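# Wedge a tension rod between the box's end walls

## Task

Put the spring-loaded tension rod inside the box so that it spans the two end walls and holds itself up once the robot lets go: perpendicular to both walls, horizontal, not touching the box floor, and placed just in front of the bottles. The bottles must still be upright inside the box afterwards.

## Robot and tools

Robot: two arms, left_arm and right_arm, each with a two-finger gripper. Loose objects can get a brief random shove now and then. Anything that ends up off the table, dropped or left there, fails the job.

Frame: every position, orientation, velocity and target is in the scene frame. Its origin sits at table-top height, halfway between the two arms' nominal bases. +z points up, +x points out across the table, and left_arm is on the +y side. Arm names do not match image sides. Real bases are offset from nominal; a BASES line, if present, gives the calibrated place. Reported hand poses may be off by a few centimetres, more at long reach.

Gripper axes: fingers point along the gripper's +z and close along its y. end_effector_position is the spot between the pads when closed, roughly 2 cm short of the fingertips. Closing pushes the tips about 10 mm further along +z, mostly while the pads are still more than 40 mm apart.

Row layout (used by every moving command): 16 plain numbers, always both arms. First left_arm: x, y, z (metres), qw, qx, qy, qz (unit quaternion, w first), opening; then the same eight for right_arm. x, y, z and the quaternion are an absolute pose in the scene frame, not an offset. Opening runs from -1 (closed) to +1 (fully open, 0.084 m). To keep an arm still, resend the exact pose from the last result before it began resting, plus its wanted opening; to keep an orientation, resend the same quaternion every row rather than the drifted reported one. A 0 opening is a real command, so resend the current one to leave a gripper alone.

execute_actions: actions is a list of actions; each action is a list of up to 15 rows, one per 1/30 s step, and a short table repeats its last row for the remaining steps. The whole call is rejected if any action is malformed or if, in the first action, a target lies more than 0.6 m from that gripper's current position along any of the gripper's own axes; later actions failing that check are refused for both arms. cameras picks images (omit, null or ["all"] for all, [] for none; an unknown name voids the call). An empty actions list just reports state.

move: target is one row or a list of up to 15 rows, all absolute poses; the path is straight from the arm's Hand target, turning the short way. speed is m/s (0.002 to 1, default 0.25; rotation up to twice that in rad/s), one value or one per target. blend (metres) rounds corners at intermediate targets. opening_speed (per second on the -1..1 scale, at least 0.2) ramps fingers. blocking=false returns after about 0.5 s while the move continues; a new move replaces a running one. Paths share a 10 s cap and ignore obstacles and the other arm. Faster moves lag, stray and hit harder; aiming far past a contact presses harder. The result adds a move: line: done (at rest within 3 mm and 2 degrees), off_target, moving, held, fault, plus limits such as paced (pose clipped) or held (steps withheld, e.g. by the arm-to-arm clearance check).

wait: seconds from 0 to 10; arms keep their last command, a running move continues. stop: brakes the running move (needs room if fast). zoom_image: camera is cam_head_left or cam_head_right, region [x0, y0, x1, y1] in pixels, at most 504 by 504, of that camera's latest image. clear_fault: arm is left_arm or right_arm; only clears a reported torque fault. finished_scene: scene is the current scene's number; irreversible, so call it only when the rod stands on its own.

Controller behaviour: each step the commanded pose is clipped to 70 mm and 16 degrees from the measured pose, so one action may fall short; the Hand target line shows where the arm is actually headed, and you must command the remainder. Tool commands shows current finger commands. Joint speed is capped at 3.14 rad/s. The simulation keeps running between replies, holding the last command.

Reading results: grip_measured is the measured opening on the -1..1 scale (last Joint positions entry is metres). To hold something, command an opening well below grip_measured; about 24 N per pad at most. Joint velocities reading within noise means the arm is still. Joint torques include the arm's own weight; positive means toward larger joint values. Action results also list end_effector_position at some steps.

Avoid: dropping the rod, releasing it while moving, slamming or shoving hard, knocking bottles over, and any contact or squeeze between the two arms (closing one gripper on the other's fingers counts). Contact torque over a joint limit (waist 45.2, shoulder 45.3, elbow 27.9, forearm roll 27.9, wrist pitch 15, wrist roll 15.7 N m; held weight counts) or a motor stuck at its limit for 1 s causes a torque fault: the arm backs off and stops until clear_fault. Holding loads, stretched arms or pushing at unreachable poses heats motors; MOTOR HOT appears from 65 °C, and at 80 °C an OVER-TEMPERATURE FAULT brakes that arm for 30 to 60 s or more. Joint ranges (rad): waist -6.283..6.283, shoulder -2.059..2.094, elbow -3.927..0.192 (straight at -2.733), forearm roll -6.283..6.283, wrist pitch -1.693..3.142, wrist roll -6.283..6.283.

Cameras: cam_head_left and cam_head_right, both 672x504, pinhole with small radial distortion; focal lengths about 304.6 and 309.7 px, centres near (336.9, 253.0) and (335.6, 249.9).

Each tool is called after "Request:" as name(argument=value, ...) on one line, values as JSON.

## Session

Request:
execute_actions(actions=[])

Scene clock: 0.00 s.
left_arm: end_effector_position=(+0.5305, +0.5968, +0.1030) grip_measured=+1.00 end_effector_quat_wxyz=(-0.166, +0.714, +0.624, +0.271) | right_arm: end_effector_position=(-0.0297, -0.0359, +0.2687) grip_measured=+1.00 end_effector_quat_wxyz=(+0.357, +0.644, -0.461, +0.496)
Joint positions: left_arm=[0.272 0.445 -1.232 0.98 0.673 -1.961 0.084] | right_arm=[1.684 0.382 -1.42 -0.255 2.333 2.912 0.084]
Joint velocities: within noise
Joint torques (N m): no reading
Motor temperatures (°C): left_arm=[39 38 41 39 37 48] | right_arm=[39 40 36 36 37 37]
Hand target: left_arm +0.5305, +0.5968, +0.1030; -0.166, +0.714, +0.624, +0.271 | right_arm -0.0297, -0.0359, +0.2687; +0.357, +0.644, -0.461, +0.496
Tool commands: left_gripper/opening=+1.0 right_gripper/opening=+1.0

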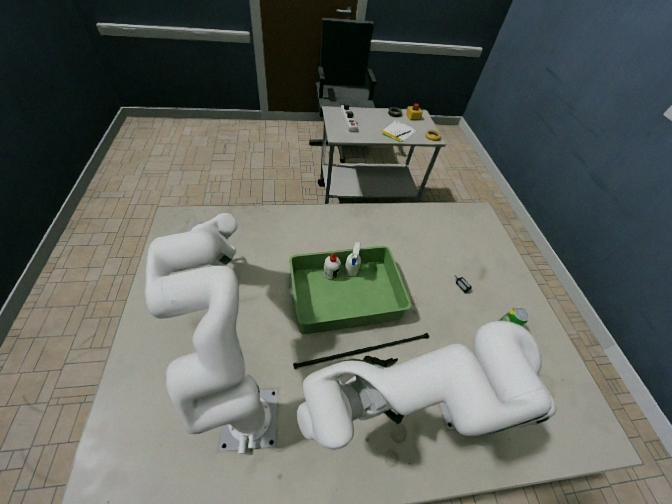

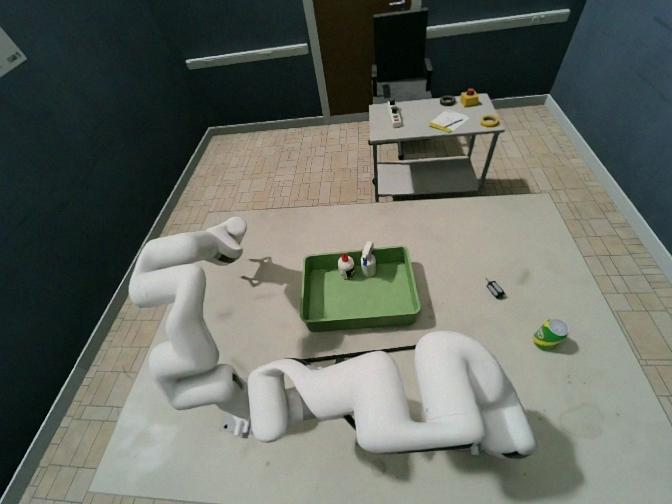

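Request:
zoom_image(camera="cam_head_left", region=[270, 230, 450, 380])

Request:
zoom_image(camera="cam_head_right", region=[270, 230, 450, 380])

Request:
zoom_image(camera="cam_head_left", region=[140, 200, 500, 470])

Scaled by 2.800.

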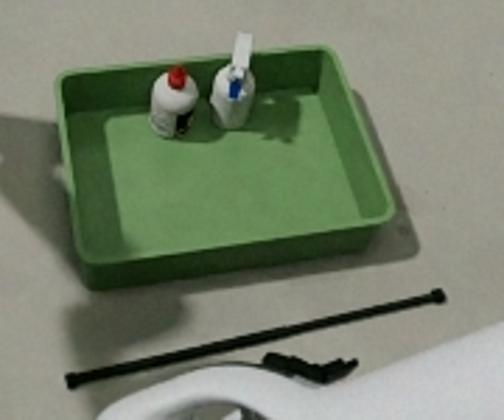

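Scaled by 2.800.

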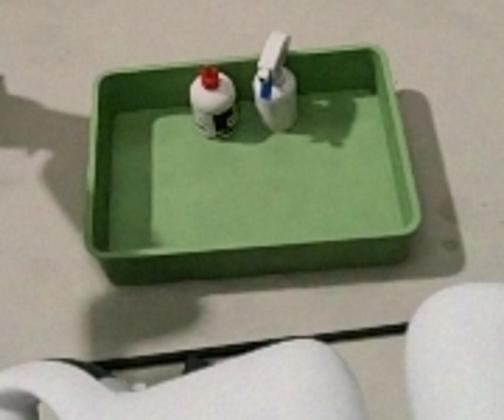

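Scaled by 1.400.

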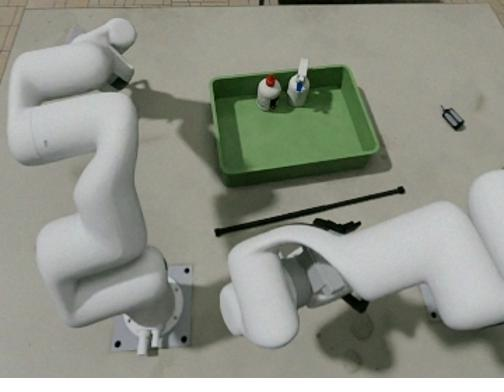

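Request:
move(target=[0.25, 0.45, 0.2, 0, 0.7071, 0.7071, 0, 1, 0.15, -0.3, 0.25, 0, 0.7071, -0.7071, 0, 1])

Request:
zoom_image(camera="cam_head_left", region=[180, 210, 520, 464])

Request:
zoom_image(camera="cam_head_right", region=[180, 210, 520, 464])

Scene clock: 21.67 s.
left_arm: end_effector_position=(+0.2500, +0.4500, +0.2000) grip_measured=+1.00 end_effector_quat_wxyz=(+0.000, +0.707, +0.707, +0.000) | right_arm: end_effector_position=(+0.1500, -0.3000, +0.2500) grip_measured=+1.00 end_effector_quat_wxyz=(+0.000, +0.707, -0.707, +0.000)
Joint positions: left_arm=[0.282 -0.623 -0.502 0 1.125 -1.327 0.084] | right_arm=[0.048 -1.06 -0.428 0 1.487 1.642 0.084]
Joint velocities: within noise
Joint torques (N m): left_arm=[6.42 -14.02 -11.09 -2.4 -0.69 0.94] | right_arm=[-5.38 3.1 -23.76 0.8 0.09 -3.03]
Motor temperatures (°C): left_arm=[39 40 45 39 37 48] | right_arm=[39 41 40 36 37 37]
Hand target: left_arm +0.2500, +0.4500, +0.2000; +0.000, +0.707, +0.707, +0.000 | right_arm +0.1500, -0.3000, +0.2500; +0.000, +0.707, -0.707, +0.000
Off the commanded pose: left_arm 0.000 m, 0 deg | right_arm 0.000 m, 0 deg.
move: done

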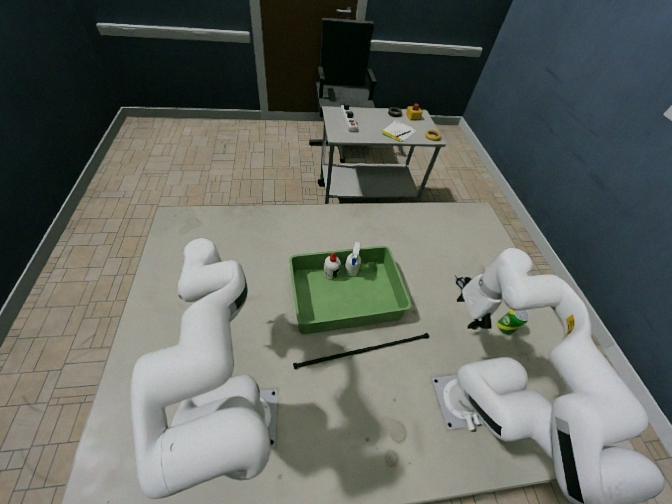

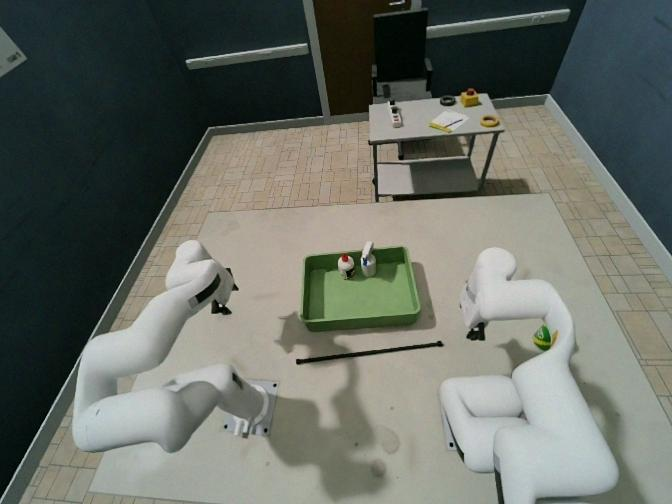

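Scaled by 1.482.

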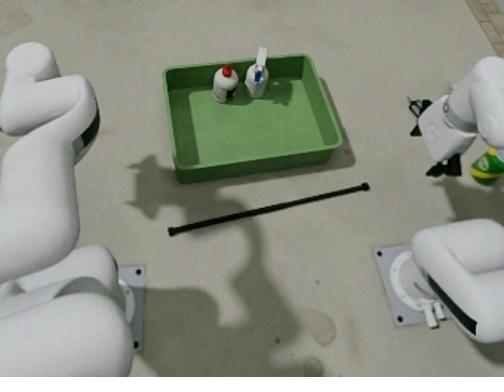

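Scaled by 1.482.

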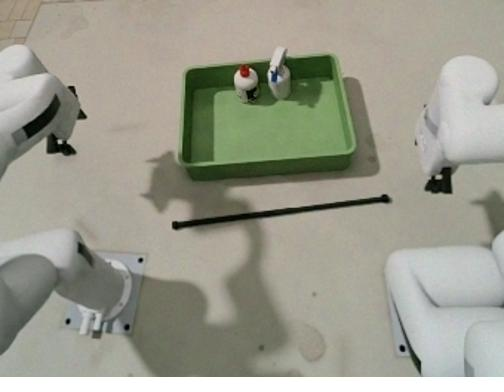

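Request:
move(target=[0.2, 0.35, 0.06, 0, 0.7071, 0.7071, 0, 1, 0.15, -0.3, 0.06, 0, 0.7071, -0.7071, 0, 1])

Request:
zoom_image(camera="cam_head_left", region=[180, 230, 520, 434])

Request:
zoom_image(camera="cam_head_right", region=[180, 230, 520, 434])

Scene clock: 34.93 s.
left_arm: end_effector_position=(+0.2000, +0.3500, +0.0600) grip_measured=+1.00 end_effector_quat_wxyz=(+0.000, +0.707, +0.707, +0.000) | right_arm: end_effector_position=(+0.1500, -0.3000, +0.0600) grip_measured=+1.00 end_effector_quat_wxyz=(+0.000, +0.707, -0.707, +0.000)
Joint positions: left_arm=[-0.082 -0.566 -0.09 0 0.655 -1.691 0.084] | right_arm=[0.048 -0.81 0.035 0 0.775 1.641 0.084]
Joint velocities: within noise
Joint torques (N m): left_arm=[-5.88 -0.75 -11.63 2.71 -3.24 -0.71] | right_arm=[-5.13 1.48 -21.58 0.59 -3.05 -3.01]
Motor temperatures (°C): left_arm=[39 39 46 39 37 48] | right_arm=[39 40 44 36 37 37]
Hand target: left_arm +0.2000, +0.3500, +0.0600; +0.000, +0.707, +0.707, +0.000 | right_arm +0.1500, -0.3000, +0.0600; +0.000, +0.707, -0.707, +0.000
Off the commanded pose: left_arm 0.000 m, 0 deg | right_arm 0.000 m, 0 deg.
move: done

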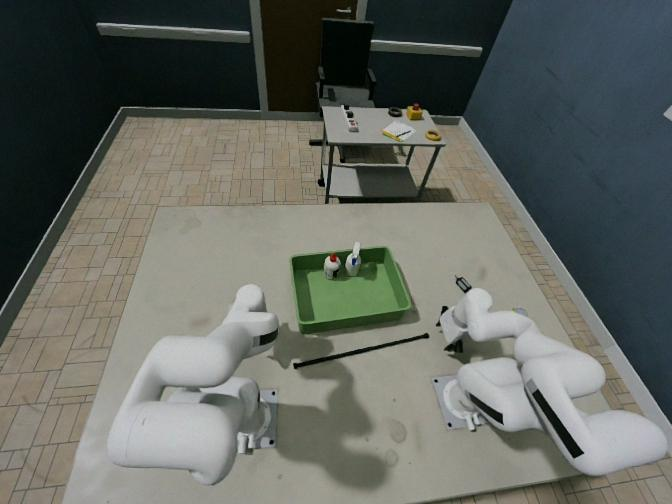

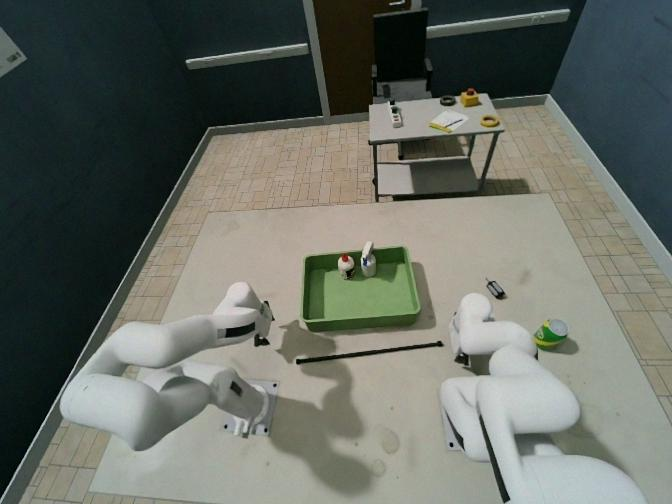

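Scaled by 1.482.

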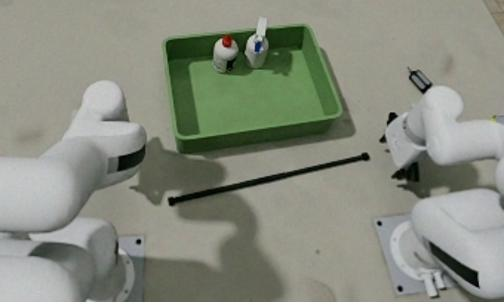

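Scaled by 1.482.

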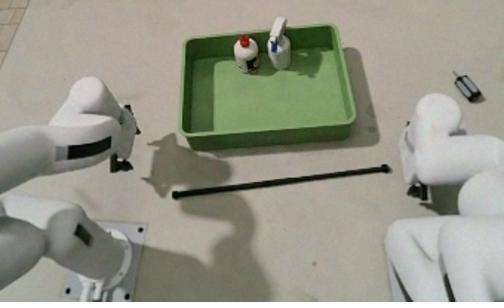

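Request:
move(target=[0.085, 0.19, 0.1, 0, 0.6746, 0.7382, 0, 1, 0.115, -0.175, 0.1, 0, 0.7382, -0.6746, 0, 1])

Request:
zoom_image(camera="cam_head_left", region=[250, 230, 480, 400])

Request:
zoom_image(camera="cam_head_right", region=[250, 230, 480, 400])

Scene clock: 60.97 s.
left_arm: end_effector_position=(+0.0850, +0.1900, +0.1000) grip_measured=+1.00 end_effector_quat_wxyz=(+0.000, +0.675, +0.738, +0.000) | right_arm: end_effector_position=(+0.1149, -0.1750, +0.1000) grip_measured=+1.00 end_effector_quat_wxyz=(+0.000, +0.738, -0.675, +0.000)
Joint positions: left_arm=[-0.958 -0.806 -0.097 0 0.903 -2.657 0.084] | right_arm=[0.674 -0.858 -0.074 0 0.932 2.178 0.084]
Joint velocities: within noise
Joint torques (N m): left_arm=[-5.55 1.98 -13.21 2.25 -0.57 -0.86] | right_arm=[5.83 1.44 -22.75 -1.43 -2.57 2.89]
Motor temperatures (°C): left_arm=[39 38 46 39 37 48] | right_arm=[39 40 46 36 38 37]
Hand target: left_arm +0.0850, +0.1900, +0.1000; +0.000, +0.675, +0.738, +0.000 | right_arm +0.1150, -0.1750, +0.1000; +0.000, +0.738, -0.675, +0.000
Off the commanded pose: left_arm 0.000 m, 0 deg | right_arm 0.000 m, 0 deg.
move: done

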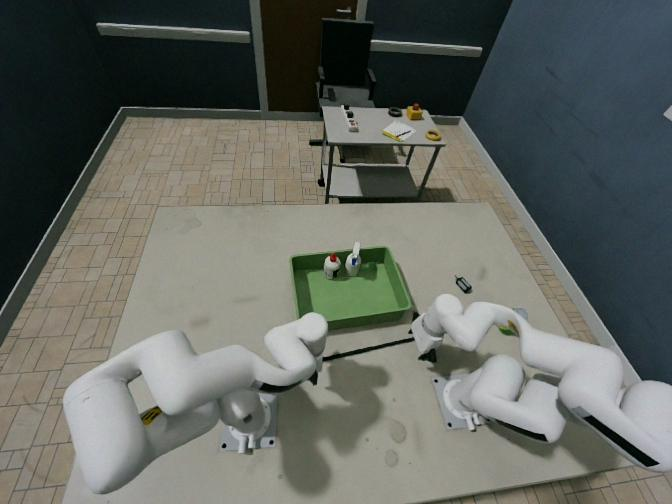

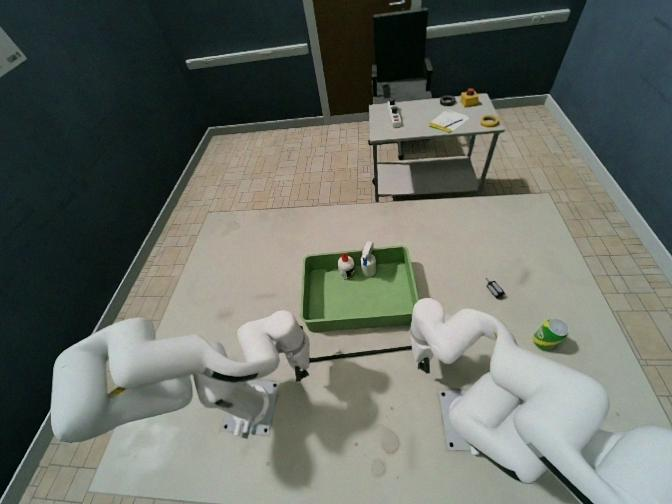

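Scaled by 2.191.

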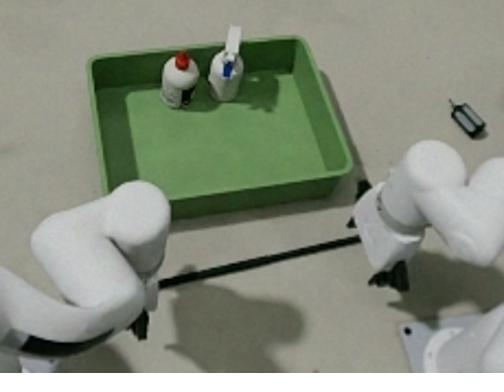

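Scaled by 2.191.

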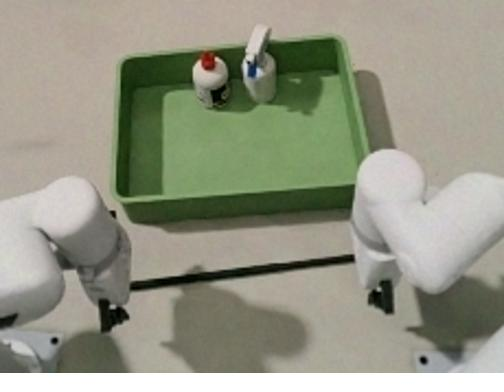

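Request:
move(target=[0.087, 0.19, 0.05, 0, 0.6597, 0.7516, 0, 1, 0.135, -0.175, 0.05, 0, 0.7516, -0.6597, 0, 1])

Request:
zoom_image(camera="cam_head_left", region=[280, 310, 460, 400])

Request:
zoom_image(camera="cam_head_right", region=[280, 310, 460, 400])

Scene clock: 77.83 s.
left_arm: end_effector_position=(+0.0870, +0.1900, +0.0500) grip_measured=+1.00 end_effector_quat_wxyz=(+0.000, +0.660, +0.752, +0.000) | right_arm: end_effector_position=(+0.1350, -0.1750, +0.0500) grip_measured=+1.00 end_effector_quat_wxyz=(+0.000, +0.752, -0.660, +0.000)
Joint positions: left_arm=[-0.951 -0.591 -0.037 0 0.628 -2.69 0.084] | right_arm=[0.619 -0.552 -0.06 0 0.612 2.082 0.084]
Joint velocities: within noise
Joint torques (N m): left_arm=[6.33 -0.14 -11.48 2.74 -3.09 -0.72] | right_arm=[-5.49 -1.02 -19.94 0.64 -3.01 -3]
Motor temperatures (°C): left_arm=[39 38 47 39 37 48] | right_arm=[39 40 46 36 39 37]
Hand target: left_arm +0.0870, +0.1900, +0.0500; +0.000, +0.660, +0.752, +0.000 | right_arm +0.1350, -0.1750, +0.0500; +0.000, +0.752, -0.660, +0.000
Off the commanded pose: left_arm 0.000 m, 0 deg | right_arm 0.000 m, 0 deg.
move: done

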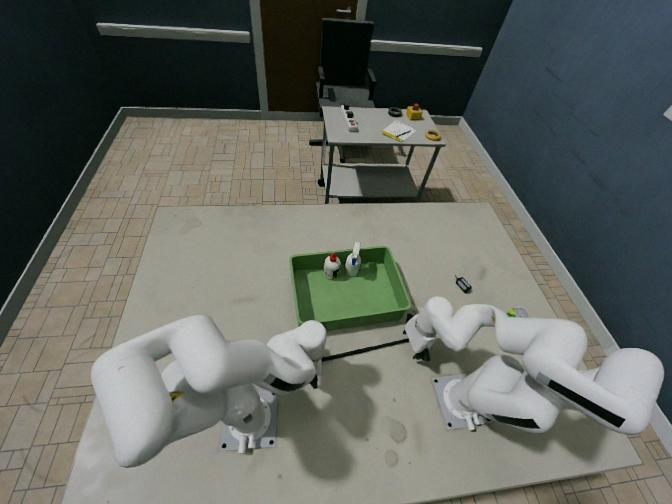

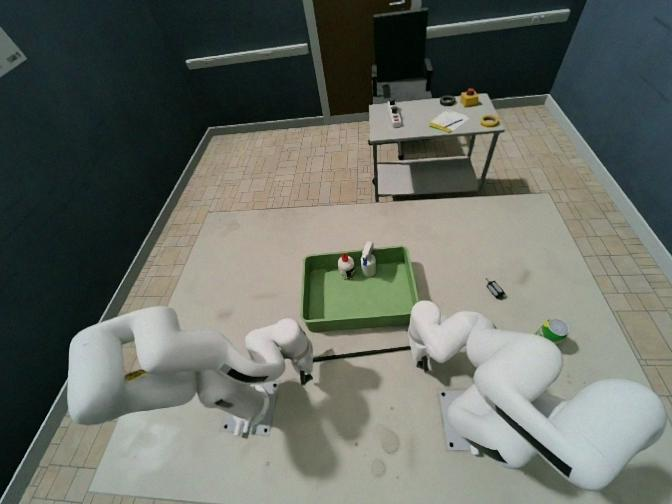

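Scaled by 2.800.

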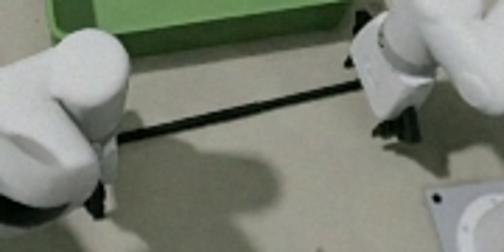

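Scaled by 2.800.

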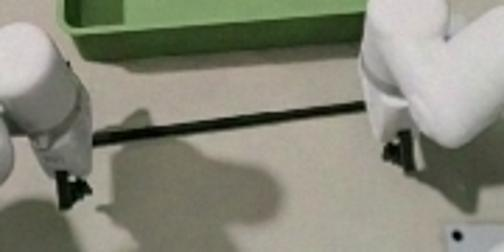

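Request:
move(target=[0.087, 0.19, 0.028, 0, 0.6483, 0.7614, 0, 1, 0.148, -0.175, 0.028, 0, 0.7614, -0.6483, 0, 1], speed=0.06)

Request:
zoom_image(camera="cam_head_left", region=[280, 310, 460, 400])

Request:
zoom_image(camera="cam_head_right", region=[280, 310, 460, 400])

Scene clock: 87.13 s.
left_arm: end_effector_position=(+0.0870, +0.1900, +0.0280) grip_measured=+1.00 end_effector_quat_wxyz=(+0.000, +0.648, +0.761, +0.000) | right_arm: end_effector_position=(+0.1480, -0.1750, +0.0280) grip_measured=+1.00 end_effector_quat_wxyz=(+0.000, +0.761, -0.648, +0.000)
Joint positions: left_arm=[-0.951 -0.464 -0.025 0 0.49 -2.72 0.084] | right_arm=[0.587 -0.378 -0.085 0 0.464 2.02 0.084]
Joint velocities: within noise
Joint torques (N m): left_arm=[2.74 -1.19 -10.5 1.97 -3.35 -0.89] | right_arm=[-5.33 -3.27 -18.21 0.79 -2.91 -2.96]
Motor temperatures (°C): left_arm=[39 38 46 39 37 48] | right_arm=[39 40 46 36 39 37]
Hand target: left_arm +0.0870, +0.1900, +0.0280; +0.000, +0.648, +0.761, +0.000 | right_arm +0.1480, -0.1750, +0.0280; +0.000, +0.761, -0.648, +0.000
Off the commanded pose: left_arm 0.000 m, 0 deg | right_arm 0.000 m, 0 deg.
move: done

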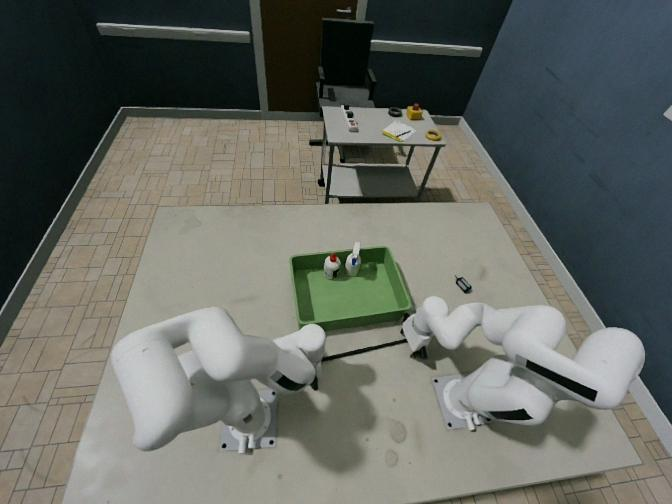

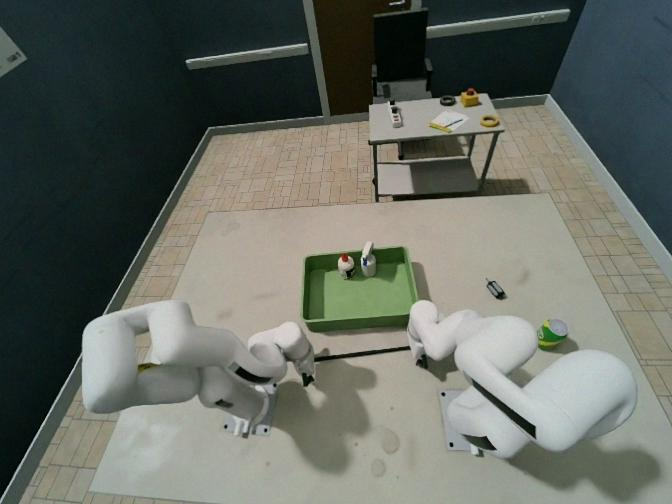

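Scaled by 2.800.

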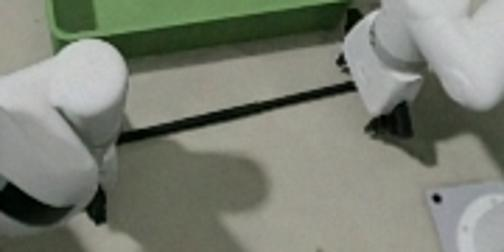

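Scaled by 2.800.

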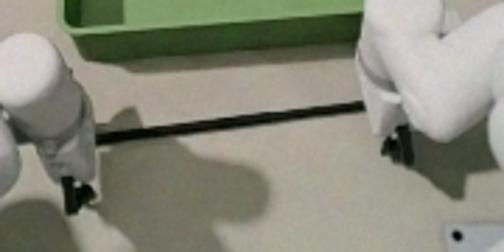

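Request:
move(target=[[0.087, 0.19, 0.028, 0, 0.6483, 0.7614, 0, 1, 0.158, -0.175, 0.026, 0, 0.7614, -0.6483, 0, 1],[0.087, 0.19, 0.028, 0, 0.6483, 0.7614, 0, -1, 0.158, -0.175, 0.026, 0, 0.7614, -0.6483, 0, -1]], speed=0.06, opening_speed=1)

Request:
zoom_image(camera="cam_head_left", region=[280, 310, 460, 400])

Request:
zoom_image(camera="cam_head_right", region=[280, 310, 460, 400])

Scene clock: 97.83 s.
left_arm: end_effector_position=(+0.0870, +0.1900, +0.0280) grip_measured=+0.25 end_effector_quat_wxyz=(+0.000, +0.648, +0.761, +0.000) | right_arm: end_effector_position=(+0.1581, -0.1750, +0.0260) grip_measured=-0.77 end_effector_quat_wxyz=(+0.000, +0.761, -0.648, +0.000)
Joint positions: left_arm=[-0.951 -0.464 -0.025 0 0.489 -2.72 0.055] | right_arm=[0.564 -0.33 -0.114 0 0.444 1.998 0.01]
Joint velocities: within noise
Joint torques (N m): left_arm=[-5.35 15.1 3.62 -4.79 1.05 1.34] | right_arm=[-1.34 -4.36 -10.72 0.27 -0.83 -2.9]
Motor temperatures (°C): left_arm=[39 38 45 39 37 48] | right_arm=[39 40 45 36 39 37]
Hand target: left_arm +0.0870, +0.1900, +0.0280; +0.000, +0.648, +0.761, +0.000 | right_arm +0.1580, -0.1750, +0.0260; +0.000, +0.761, -0.648, +0.000
Off the commanded pose: left_arm 0.000 m, 0 deg | right_arm 0.000 m, 0 deg.
move: done

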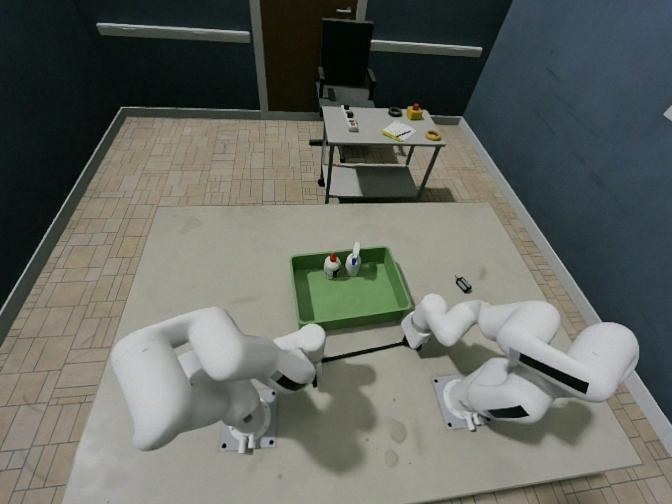

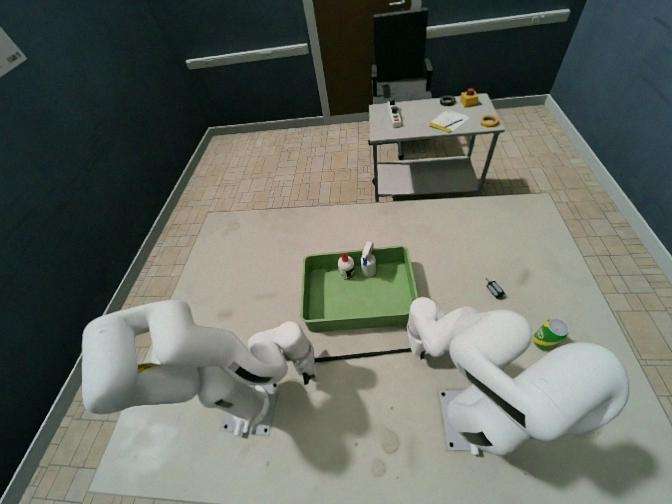

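Scaled by 2.800.

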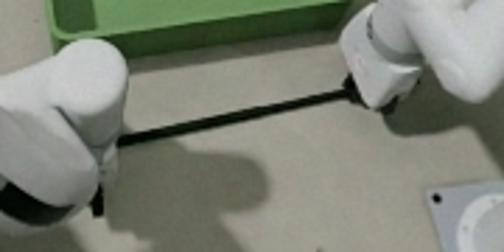

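Scaled by 2.800.

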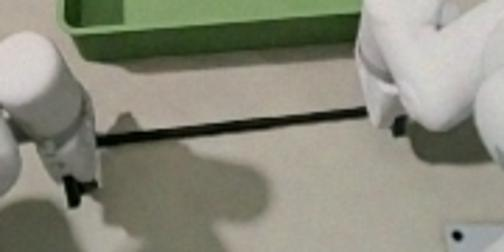

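Request:
move(target=[[0.087, 0.19, 0.040, 0, 0.6483, 0.7614, 0, 0.25, 0.158, -0.175, 0.026, 0, 0.7614, -0.6483, 0, -1],[0.087, 0.19, 0.040, 0, 0.6483, 0.7614, 0, -1, 0.158, -0.175, 0.026, 0, 0.7614, -0.6483, 0, -1]], speed=0.06, opening_speed=1)

Request:
zoom_image(camera="cam_head_right", region=[280, 310, 460, 400])

Scene clock: 106.27 s.
left_arm: end_effector_position=(+0.0870, +0.1900, +0.0400) grip_measured=-1.00 end_effector_quat_wxyz=(+0.000, +0.648, +0.761, +0.000) | right_arm: end_effector_position=(+0.1580, -0.1750, +0.0260) grip_measured=-0.77 end_effector_quat_wxyz=(+0.000, +0.761, -0.648, +0.000)
Joint positions: left_arm=[-0.951 -0.536 -0.03 0 0.566 -2.72 0] | right_arm=[0.564 -0.331 -0.114 0 0.444 1.998 0.01]
Joint velocities: within noise
Joint torques (N m): left_arm=[-5.4 -11.37 -9.64 1.77 -0.85 -0.37] | right_arm=[-6.51 -6.18 -20.18 -0.66 -5.8 2.09]
Motor temperatures (°C): left_arm=[39 38 45 39 37 48] | right_arm=[39 40 44 36 39 37]
Hand target: left_arm +0.0870, +0.1900, +0.0400; +0.000, +0.648, +0.761, +0.000 | right_arm +0.1580, -0.1750, +0.0260; +0.000, +0.761, -0.648, +0.000
Off the commanded pose: left_arm 0.000 m, 0 deg | right_arm 0.000 m, 0 deg.
move: done

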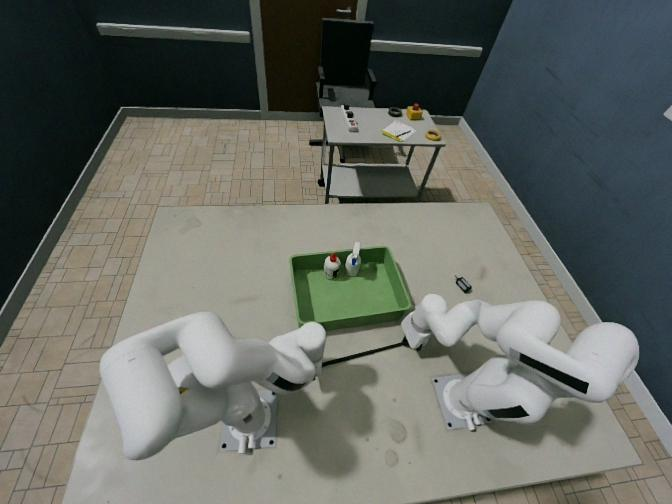

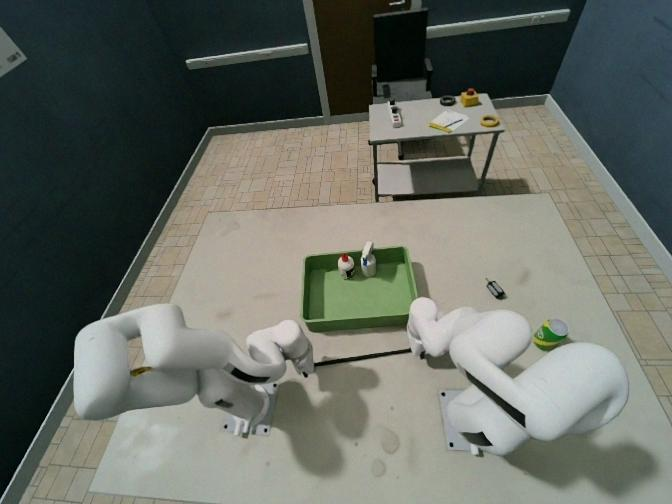

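Scaled by 2.800.

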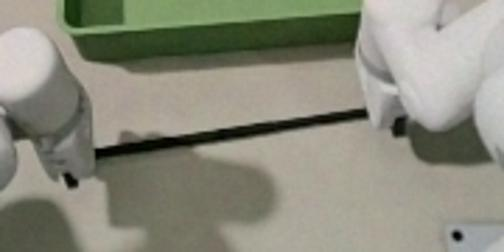

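Request:
move(target=[[0.087, 0.19, 0.060, 0, 0.6483, 0.7614, 0, -1, 0.158, -0.175, 0.026, 0, 0.7614, -0.6483, 0, -1],[0.087, 0.19, 0.060, 0, 0.6483, 0.7614, 0, 1, 0.158, -0.175, 0.026, 0, 0.7614, -0.6483, 0, -1]], speed=0.06)

Request:
zoom_image(camera="cam_head_right", region=[280, 310, 370, 400])

Request:
zoom_image(camera="cam_head_left", region=[280, 310, 460, 400])

Scene clock: 119.23 s.
left_arm: end_effector_position=(+0.0870, +0.1900, +0.0600) grip_measured=+1.00 end_effector_quat_wxyz=(+0.000, +0.648, +0.761, +0.000) | right_arm: end_effector_position=(+0.1580, -0.1750, +0.0260) grip_measured=-0.77 end_effector_quat_wxyz=(+0.000, +0.761, -0.648, +0.000)
Joint positions: left_arm=[-0.951 -0.642 -0.046 0 0.688 -2.72 0.084] | right_arm=[0.564 -0.33 -0.114 0 0.444 1.998 0.01]
Joint velocities: within noise
Joint torques (N m): left_arm=[-5.39 -10.34 -11.04 1.59 -0.62 -0.28] | right_arm=[-6.45 -3.38 -20.18 -0.45 -5.51 3.39]
Motor temperatures (°C): left_arm=[39 38 45 39 37 48] | right_arm=[39 40 45 36 41 37]
Hand target: left_arm +0.0870, +0.1900, +0.0600; +0.000, +0.648, +0.761, +0.000 | right_arm +0.1580, -0.1750, +0.0260; +0.000, +0.761, -0.648, +0.000
Off the commanded pose: left_arm 0.000 m, 0 deg | right_arm 0.000 m, 0 deg.
move: done

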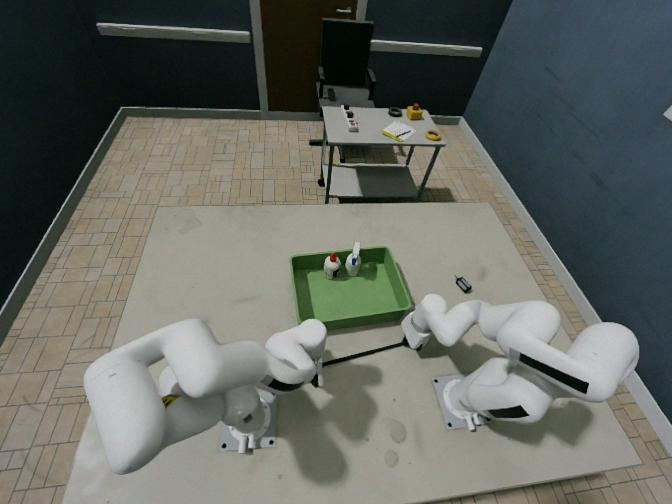

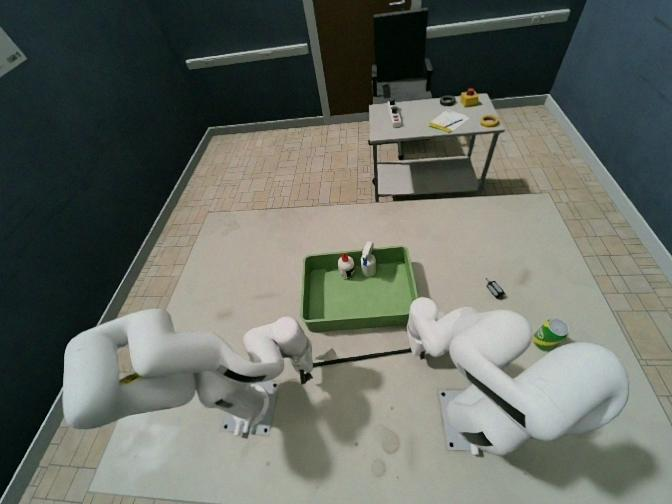

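Scaled by 5.600.

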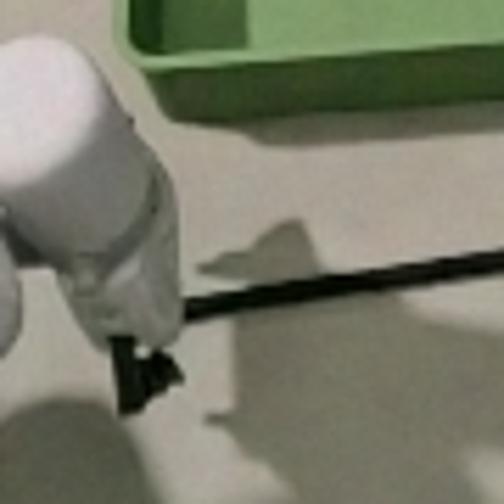

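Scaled by 2.800.

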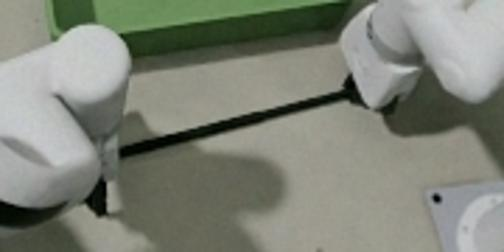

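Request:
move(target=[[0.108, 0.19, 0.060, 0, 0.6483, 0.7614, 0, 1, 0.158, -0.175, 0.026, 0, 0.7614, -0.6483, 0, -1],[0.108, 0.19, 0.032, 0, 0.6483, 0.7614, 0, 1, 0.158, -0.175, 0.026, 0, 0.7614, -0.6483, 0, -1],[0.108, 0.19, 0.032, 0, 0.6483, 0.7614, 0, -1, 0.158, -0.175, 0.026, 0, 0.7614, -0.6483, 0, -1]], speed=0.06, opening_speed=1)

Request:
zoom_image(camera="cam_head_right", region=[280, 310, 370, 400])

Request:
zoom_image(camera="cam_head_left", region=[280, 310, 460, 400])

Scene clock: 131.37 s.
left_arm: end_effector_position=(+0.1080, +0.1900, +0.0320) grip_measured=-0.79 end_effector_quat_wxyz=(+0.000, +0.648, +0.761, +0.000) | right_arm: end_effector_position=(+0.1581, -0.1750, +0.0260) grip_measured=-0.77 end_effector_quat_wxyz=(+0.000, +0.761, -0.648, +0.000)
Joint positions: left_arm=[-0.877 -0.425 -0.069 0 0.494 -2.646 0.009] | right_arm=[0.564 -0.33 -0.114 0 0.444 1.998 0.01]
Joint velocities: within noise
Joint torques (N m): left_arm=[5.72 -3.01 -9.54 -0.97 -2.71 0.69] | right_arm=[2.61 -3.17 -8.64 -0.6 1.5 1.34]
Motor temperatures (°C): left_arm=[39 38 45 39 37 48] | right_arm=[38 39 46 36 42 37]
Hand target: left_arm +0.1080, +0.1900, +0.0320; +0.000, +0.648, +0.761, +0.000 | right_arm +0.1580, -0.1750, +0.0260; +0.000, +0.761, -0.648, +0.000
Off the commanded pose: left_arm 0.000 m, 0 deg | right_arm 0.000 m, 0 deg.
move: done

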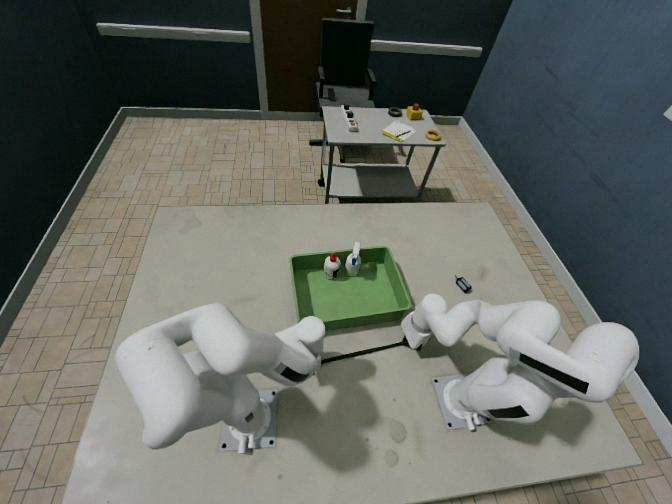

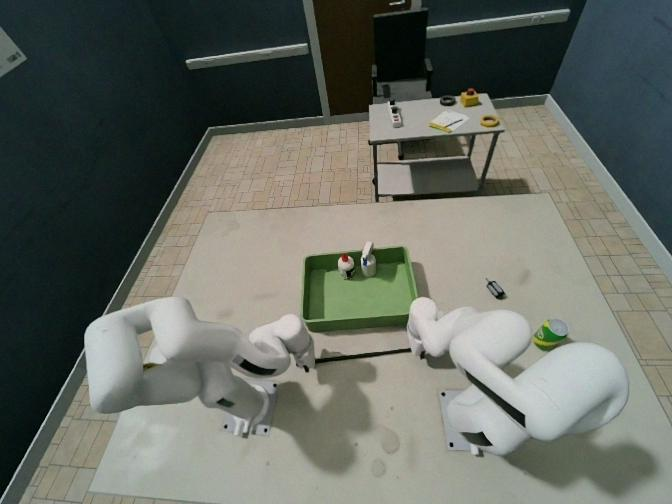

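Scaled by 5.600.

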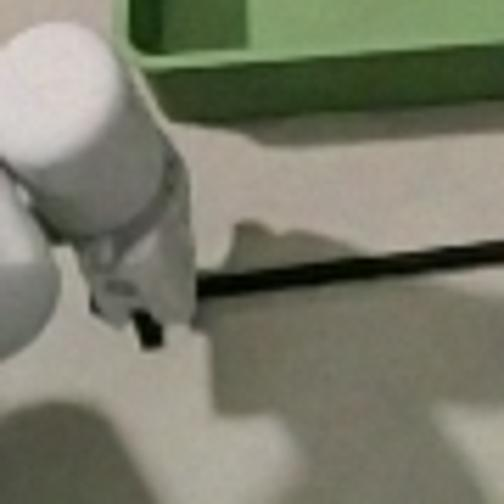

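Scaled by 2.800.

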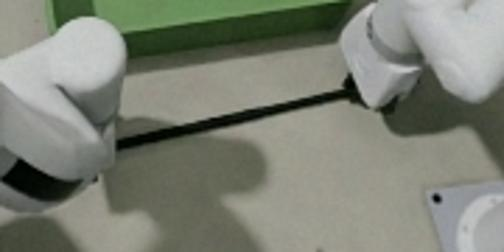

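Request:
move(target=[0.108, 0.19, 0.222, 0, 0.6483, 0.7614, 0, -1, 0.158, -0.175, 0.216, 0, 0.7614, -0.6483, 0, -1], speed=0.12)

Request:
zoom_image(camera="cam_head_right", region=[250, 230, 480, 400])

Request:
zoom_image(camera="cam_head_left", region=[250, 230, 480, 400])

Scene clock: 142.13 s.
left_arm: end_effector_position=(+0.1080, +0.1900, +0.2220) grip_measured=-0.80 end_effector_quat_wxyz=(+0.000, +0.648, +0.761, +0.000) | right_arm: end_effector_position=(+0.1580, -0.1750, +0.2160) grip_measured=-0.77 end_effector_quat_wxyz=(+0.000, +0.761, -0.648, +0.000)
Joint positions: left_arm=[-0.877 -0.897 -0.415 0 1.311 -2.646 0.009] | right_arm=[0.564 -0.832 -0.429 0 1.261 1.998 0.01]
Joint velocities: within noise
Joint torques (N m): left_arm=[4.29 -9.05 -14.95 0.34 -1.73 -0.24] | right_arm=[-4.06 -6.86 -24.19 -0.79 0.33 -3]
Motor temperatures (°C): left_arm=[39 38 46 39 37 48] | right_arm=[38 39 44 36 41 37]
Hand target: left_arm +0.1080, +0.1900, +0.2220; +0.000, +0.648, +0.761, +0.000 | right_arm +0.1580, -0.1750, +0.2160; +0.000, +0.761, -0.648, +0.000
Off the commanded pose: left_arm 0.000 m, 0 deg | right_arm 0.000 m, 0 deg.
move: done

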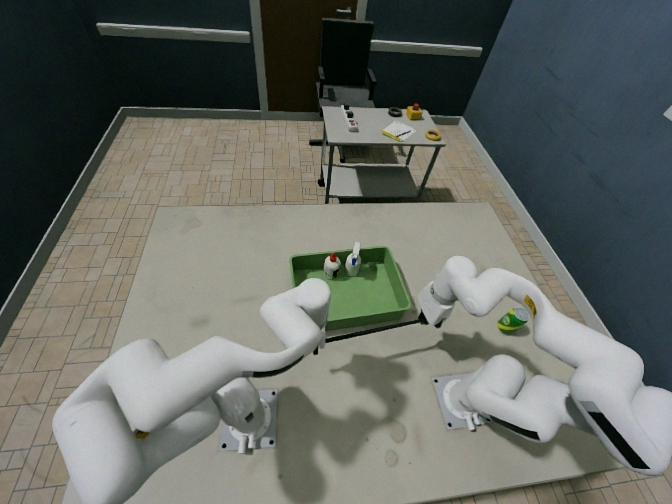

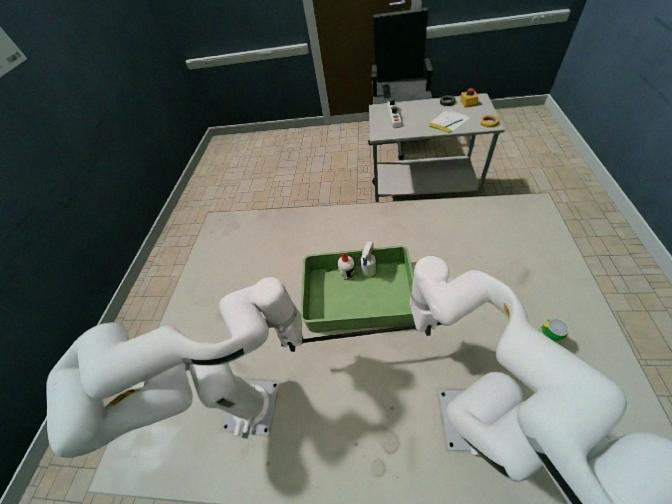

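Scaled by 2.191.

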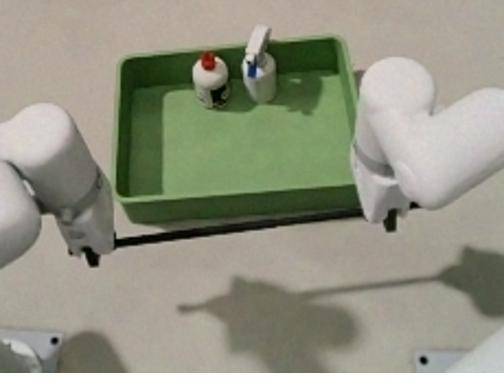

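Scaled by 2.191.

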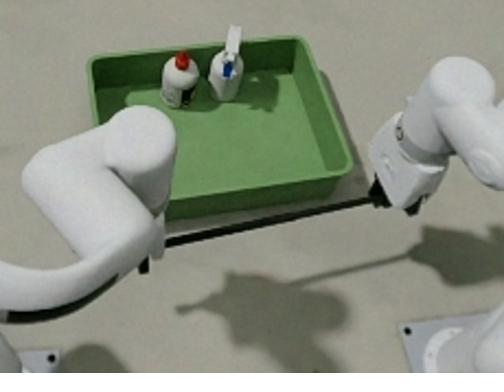

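Request:
move(target=[[0.283, 0.243, 0.242, 0, 0.6746, 0.7382, 0, -1, 0.317, -0.123, 0.236, 0, 0.7382, -0.6746, 0, -1],[0.281, 0.213, 0.242, 0, 0.6746, 0.7382, 0, -1, 0.319, -0.093, 0.236, 0, 0.7382, -0.6746, 0, -1]], speed=[0.12,0.03])

Request:
zoom_image(camera="cam_head_right", region=[250, 220, 480, 390])

Request:
zoom_image(camera="cam_head_left", region=[250, 220, 480, 390])

Scene clock: 177.10 s.
left_arm: end_effector_position=(+0.2810, +0.2130, +0.2420) grip_measured=-0.80 end_effector_quat_wxyz=(+0.000, +0.675, +0.738, +0.000) | right_arm: end_effector_position=(+0.3190, -0.0930, +0.2360) grip_measured=-0.77 end_effector_quat_wxyz=(+0.000, +0.738, -0.675, +0.000)
Joint positions: left_arm=[-0.442 -0.409 -0.78 0 1.189 -2.141 0.009] | right_arm=[0.516 -0.148 -1.003 0 1.151 2.019 0.01]
Joint velocities: within noise
Joint torques (N m): left_arm=[-8.37 -7.81 -13.82 -0.22 -3.3 -0.52] | right_arm=[6.93 -11.18 -26.47 -0.26 -1.1 3.82]
Motor temperatures (°C): left_arm=[38 38 49 39 37 48] | right_arm=[38 39 50 36 39 37]
Hand target: left_arm +0.2810, +0.2130, +0.2420; +0.000, +0.675, +0.738, +0.000 | right_arm +0.3190, -0.0930, +0.2360; +0.000, +0.738, -0.675, +0.000
Off the commanded pose: left_arm 0.000 m, 0 deg | right_arm 0.000 m, 0 deg.
move: done

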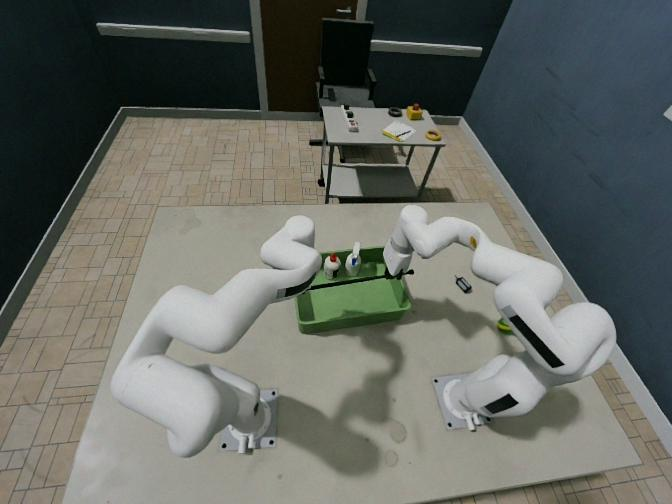

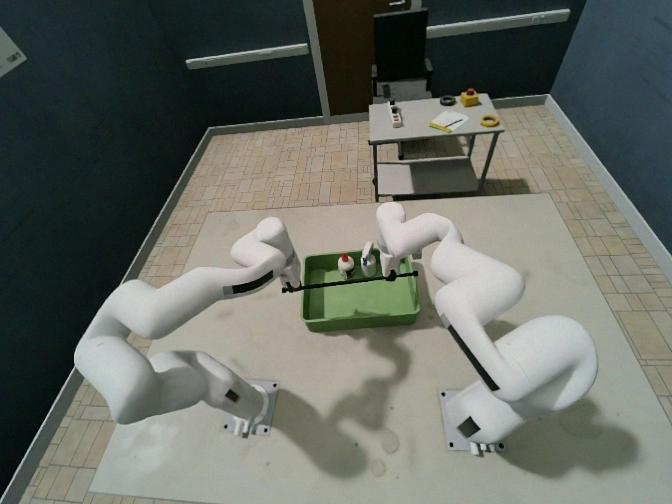

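Scaled by 2.191.

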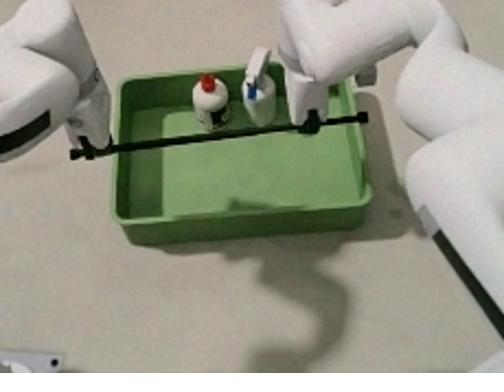

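Scaled by 2.191.

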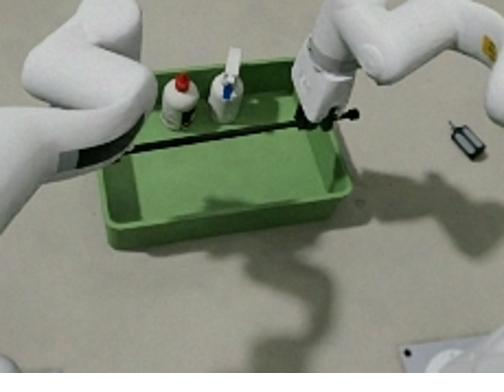

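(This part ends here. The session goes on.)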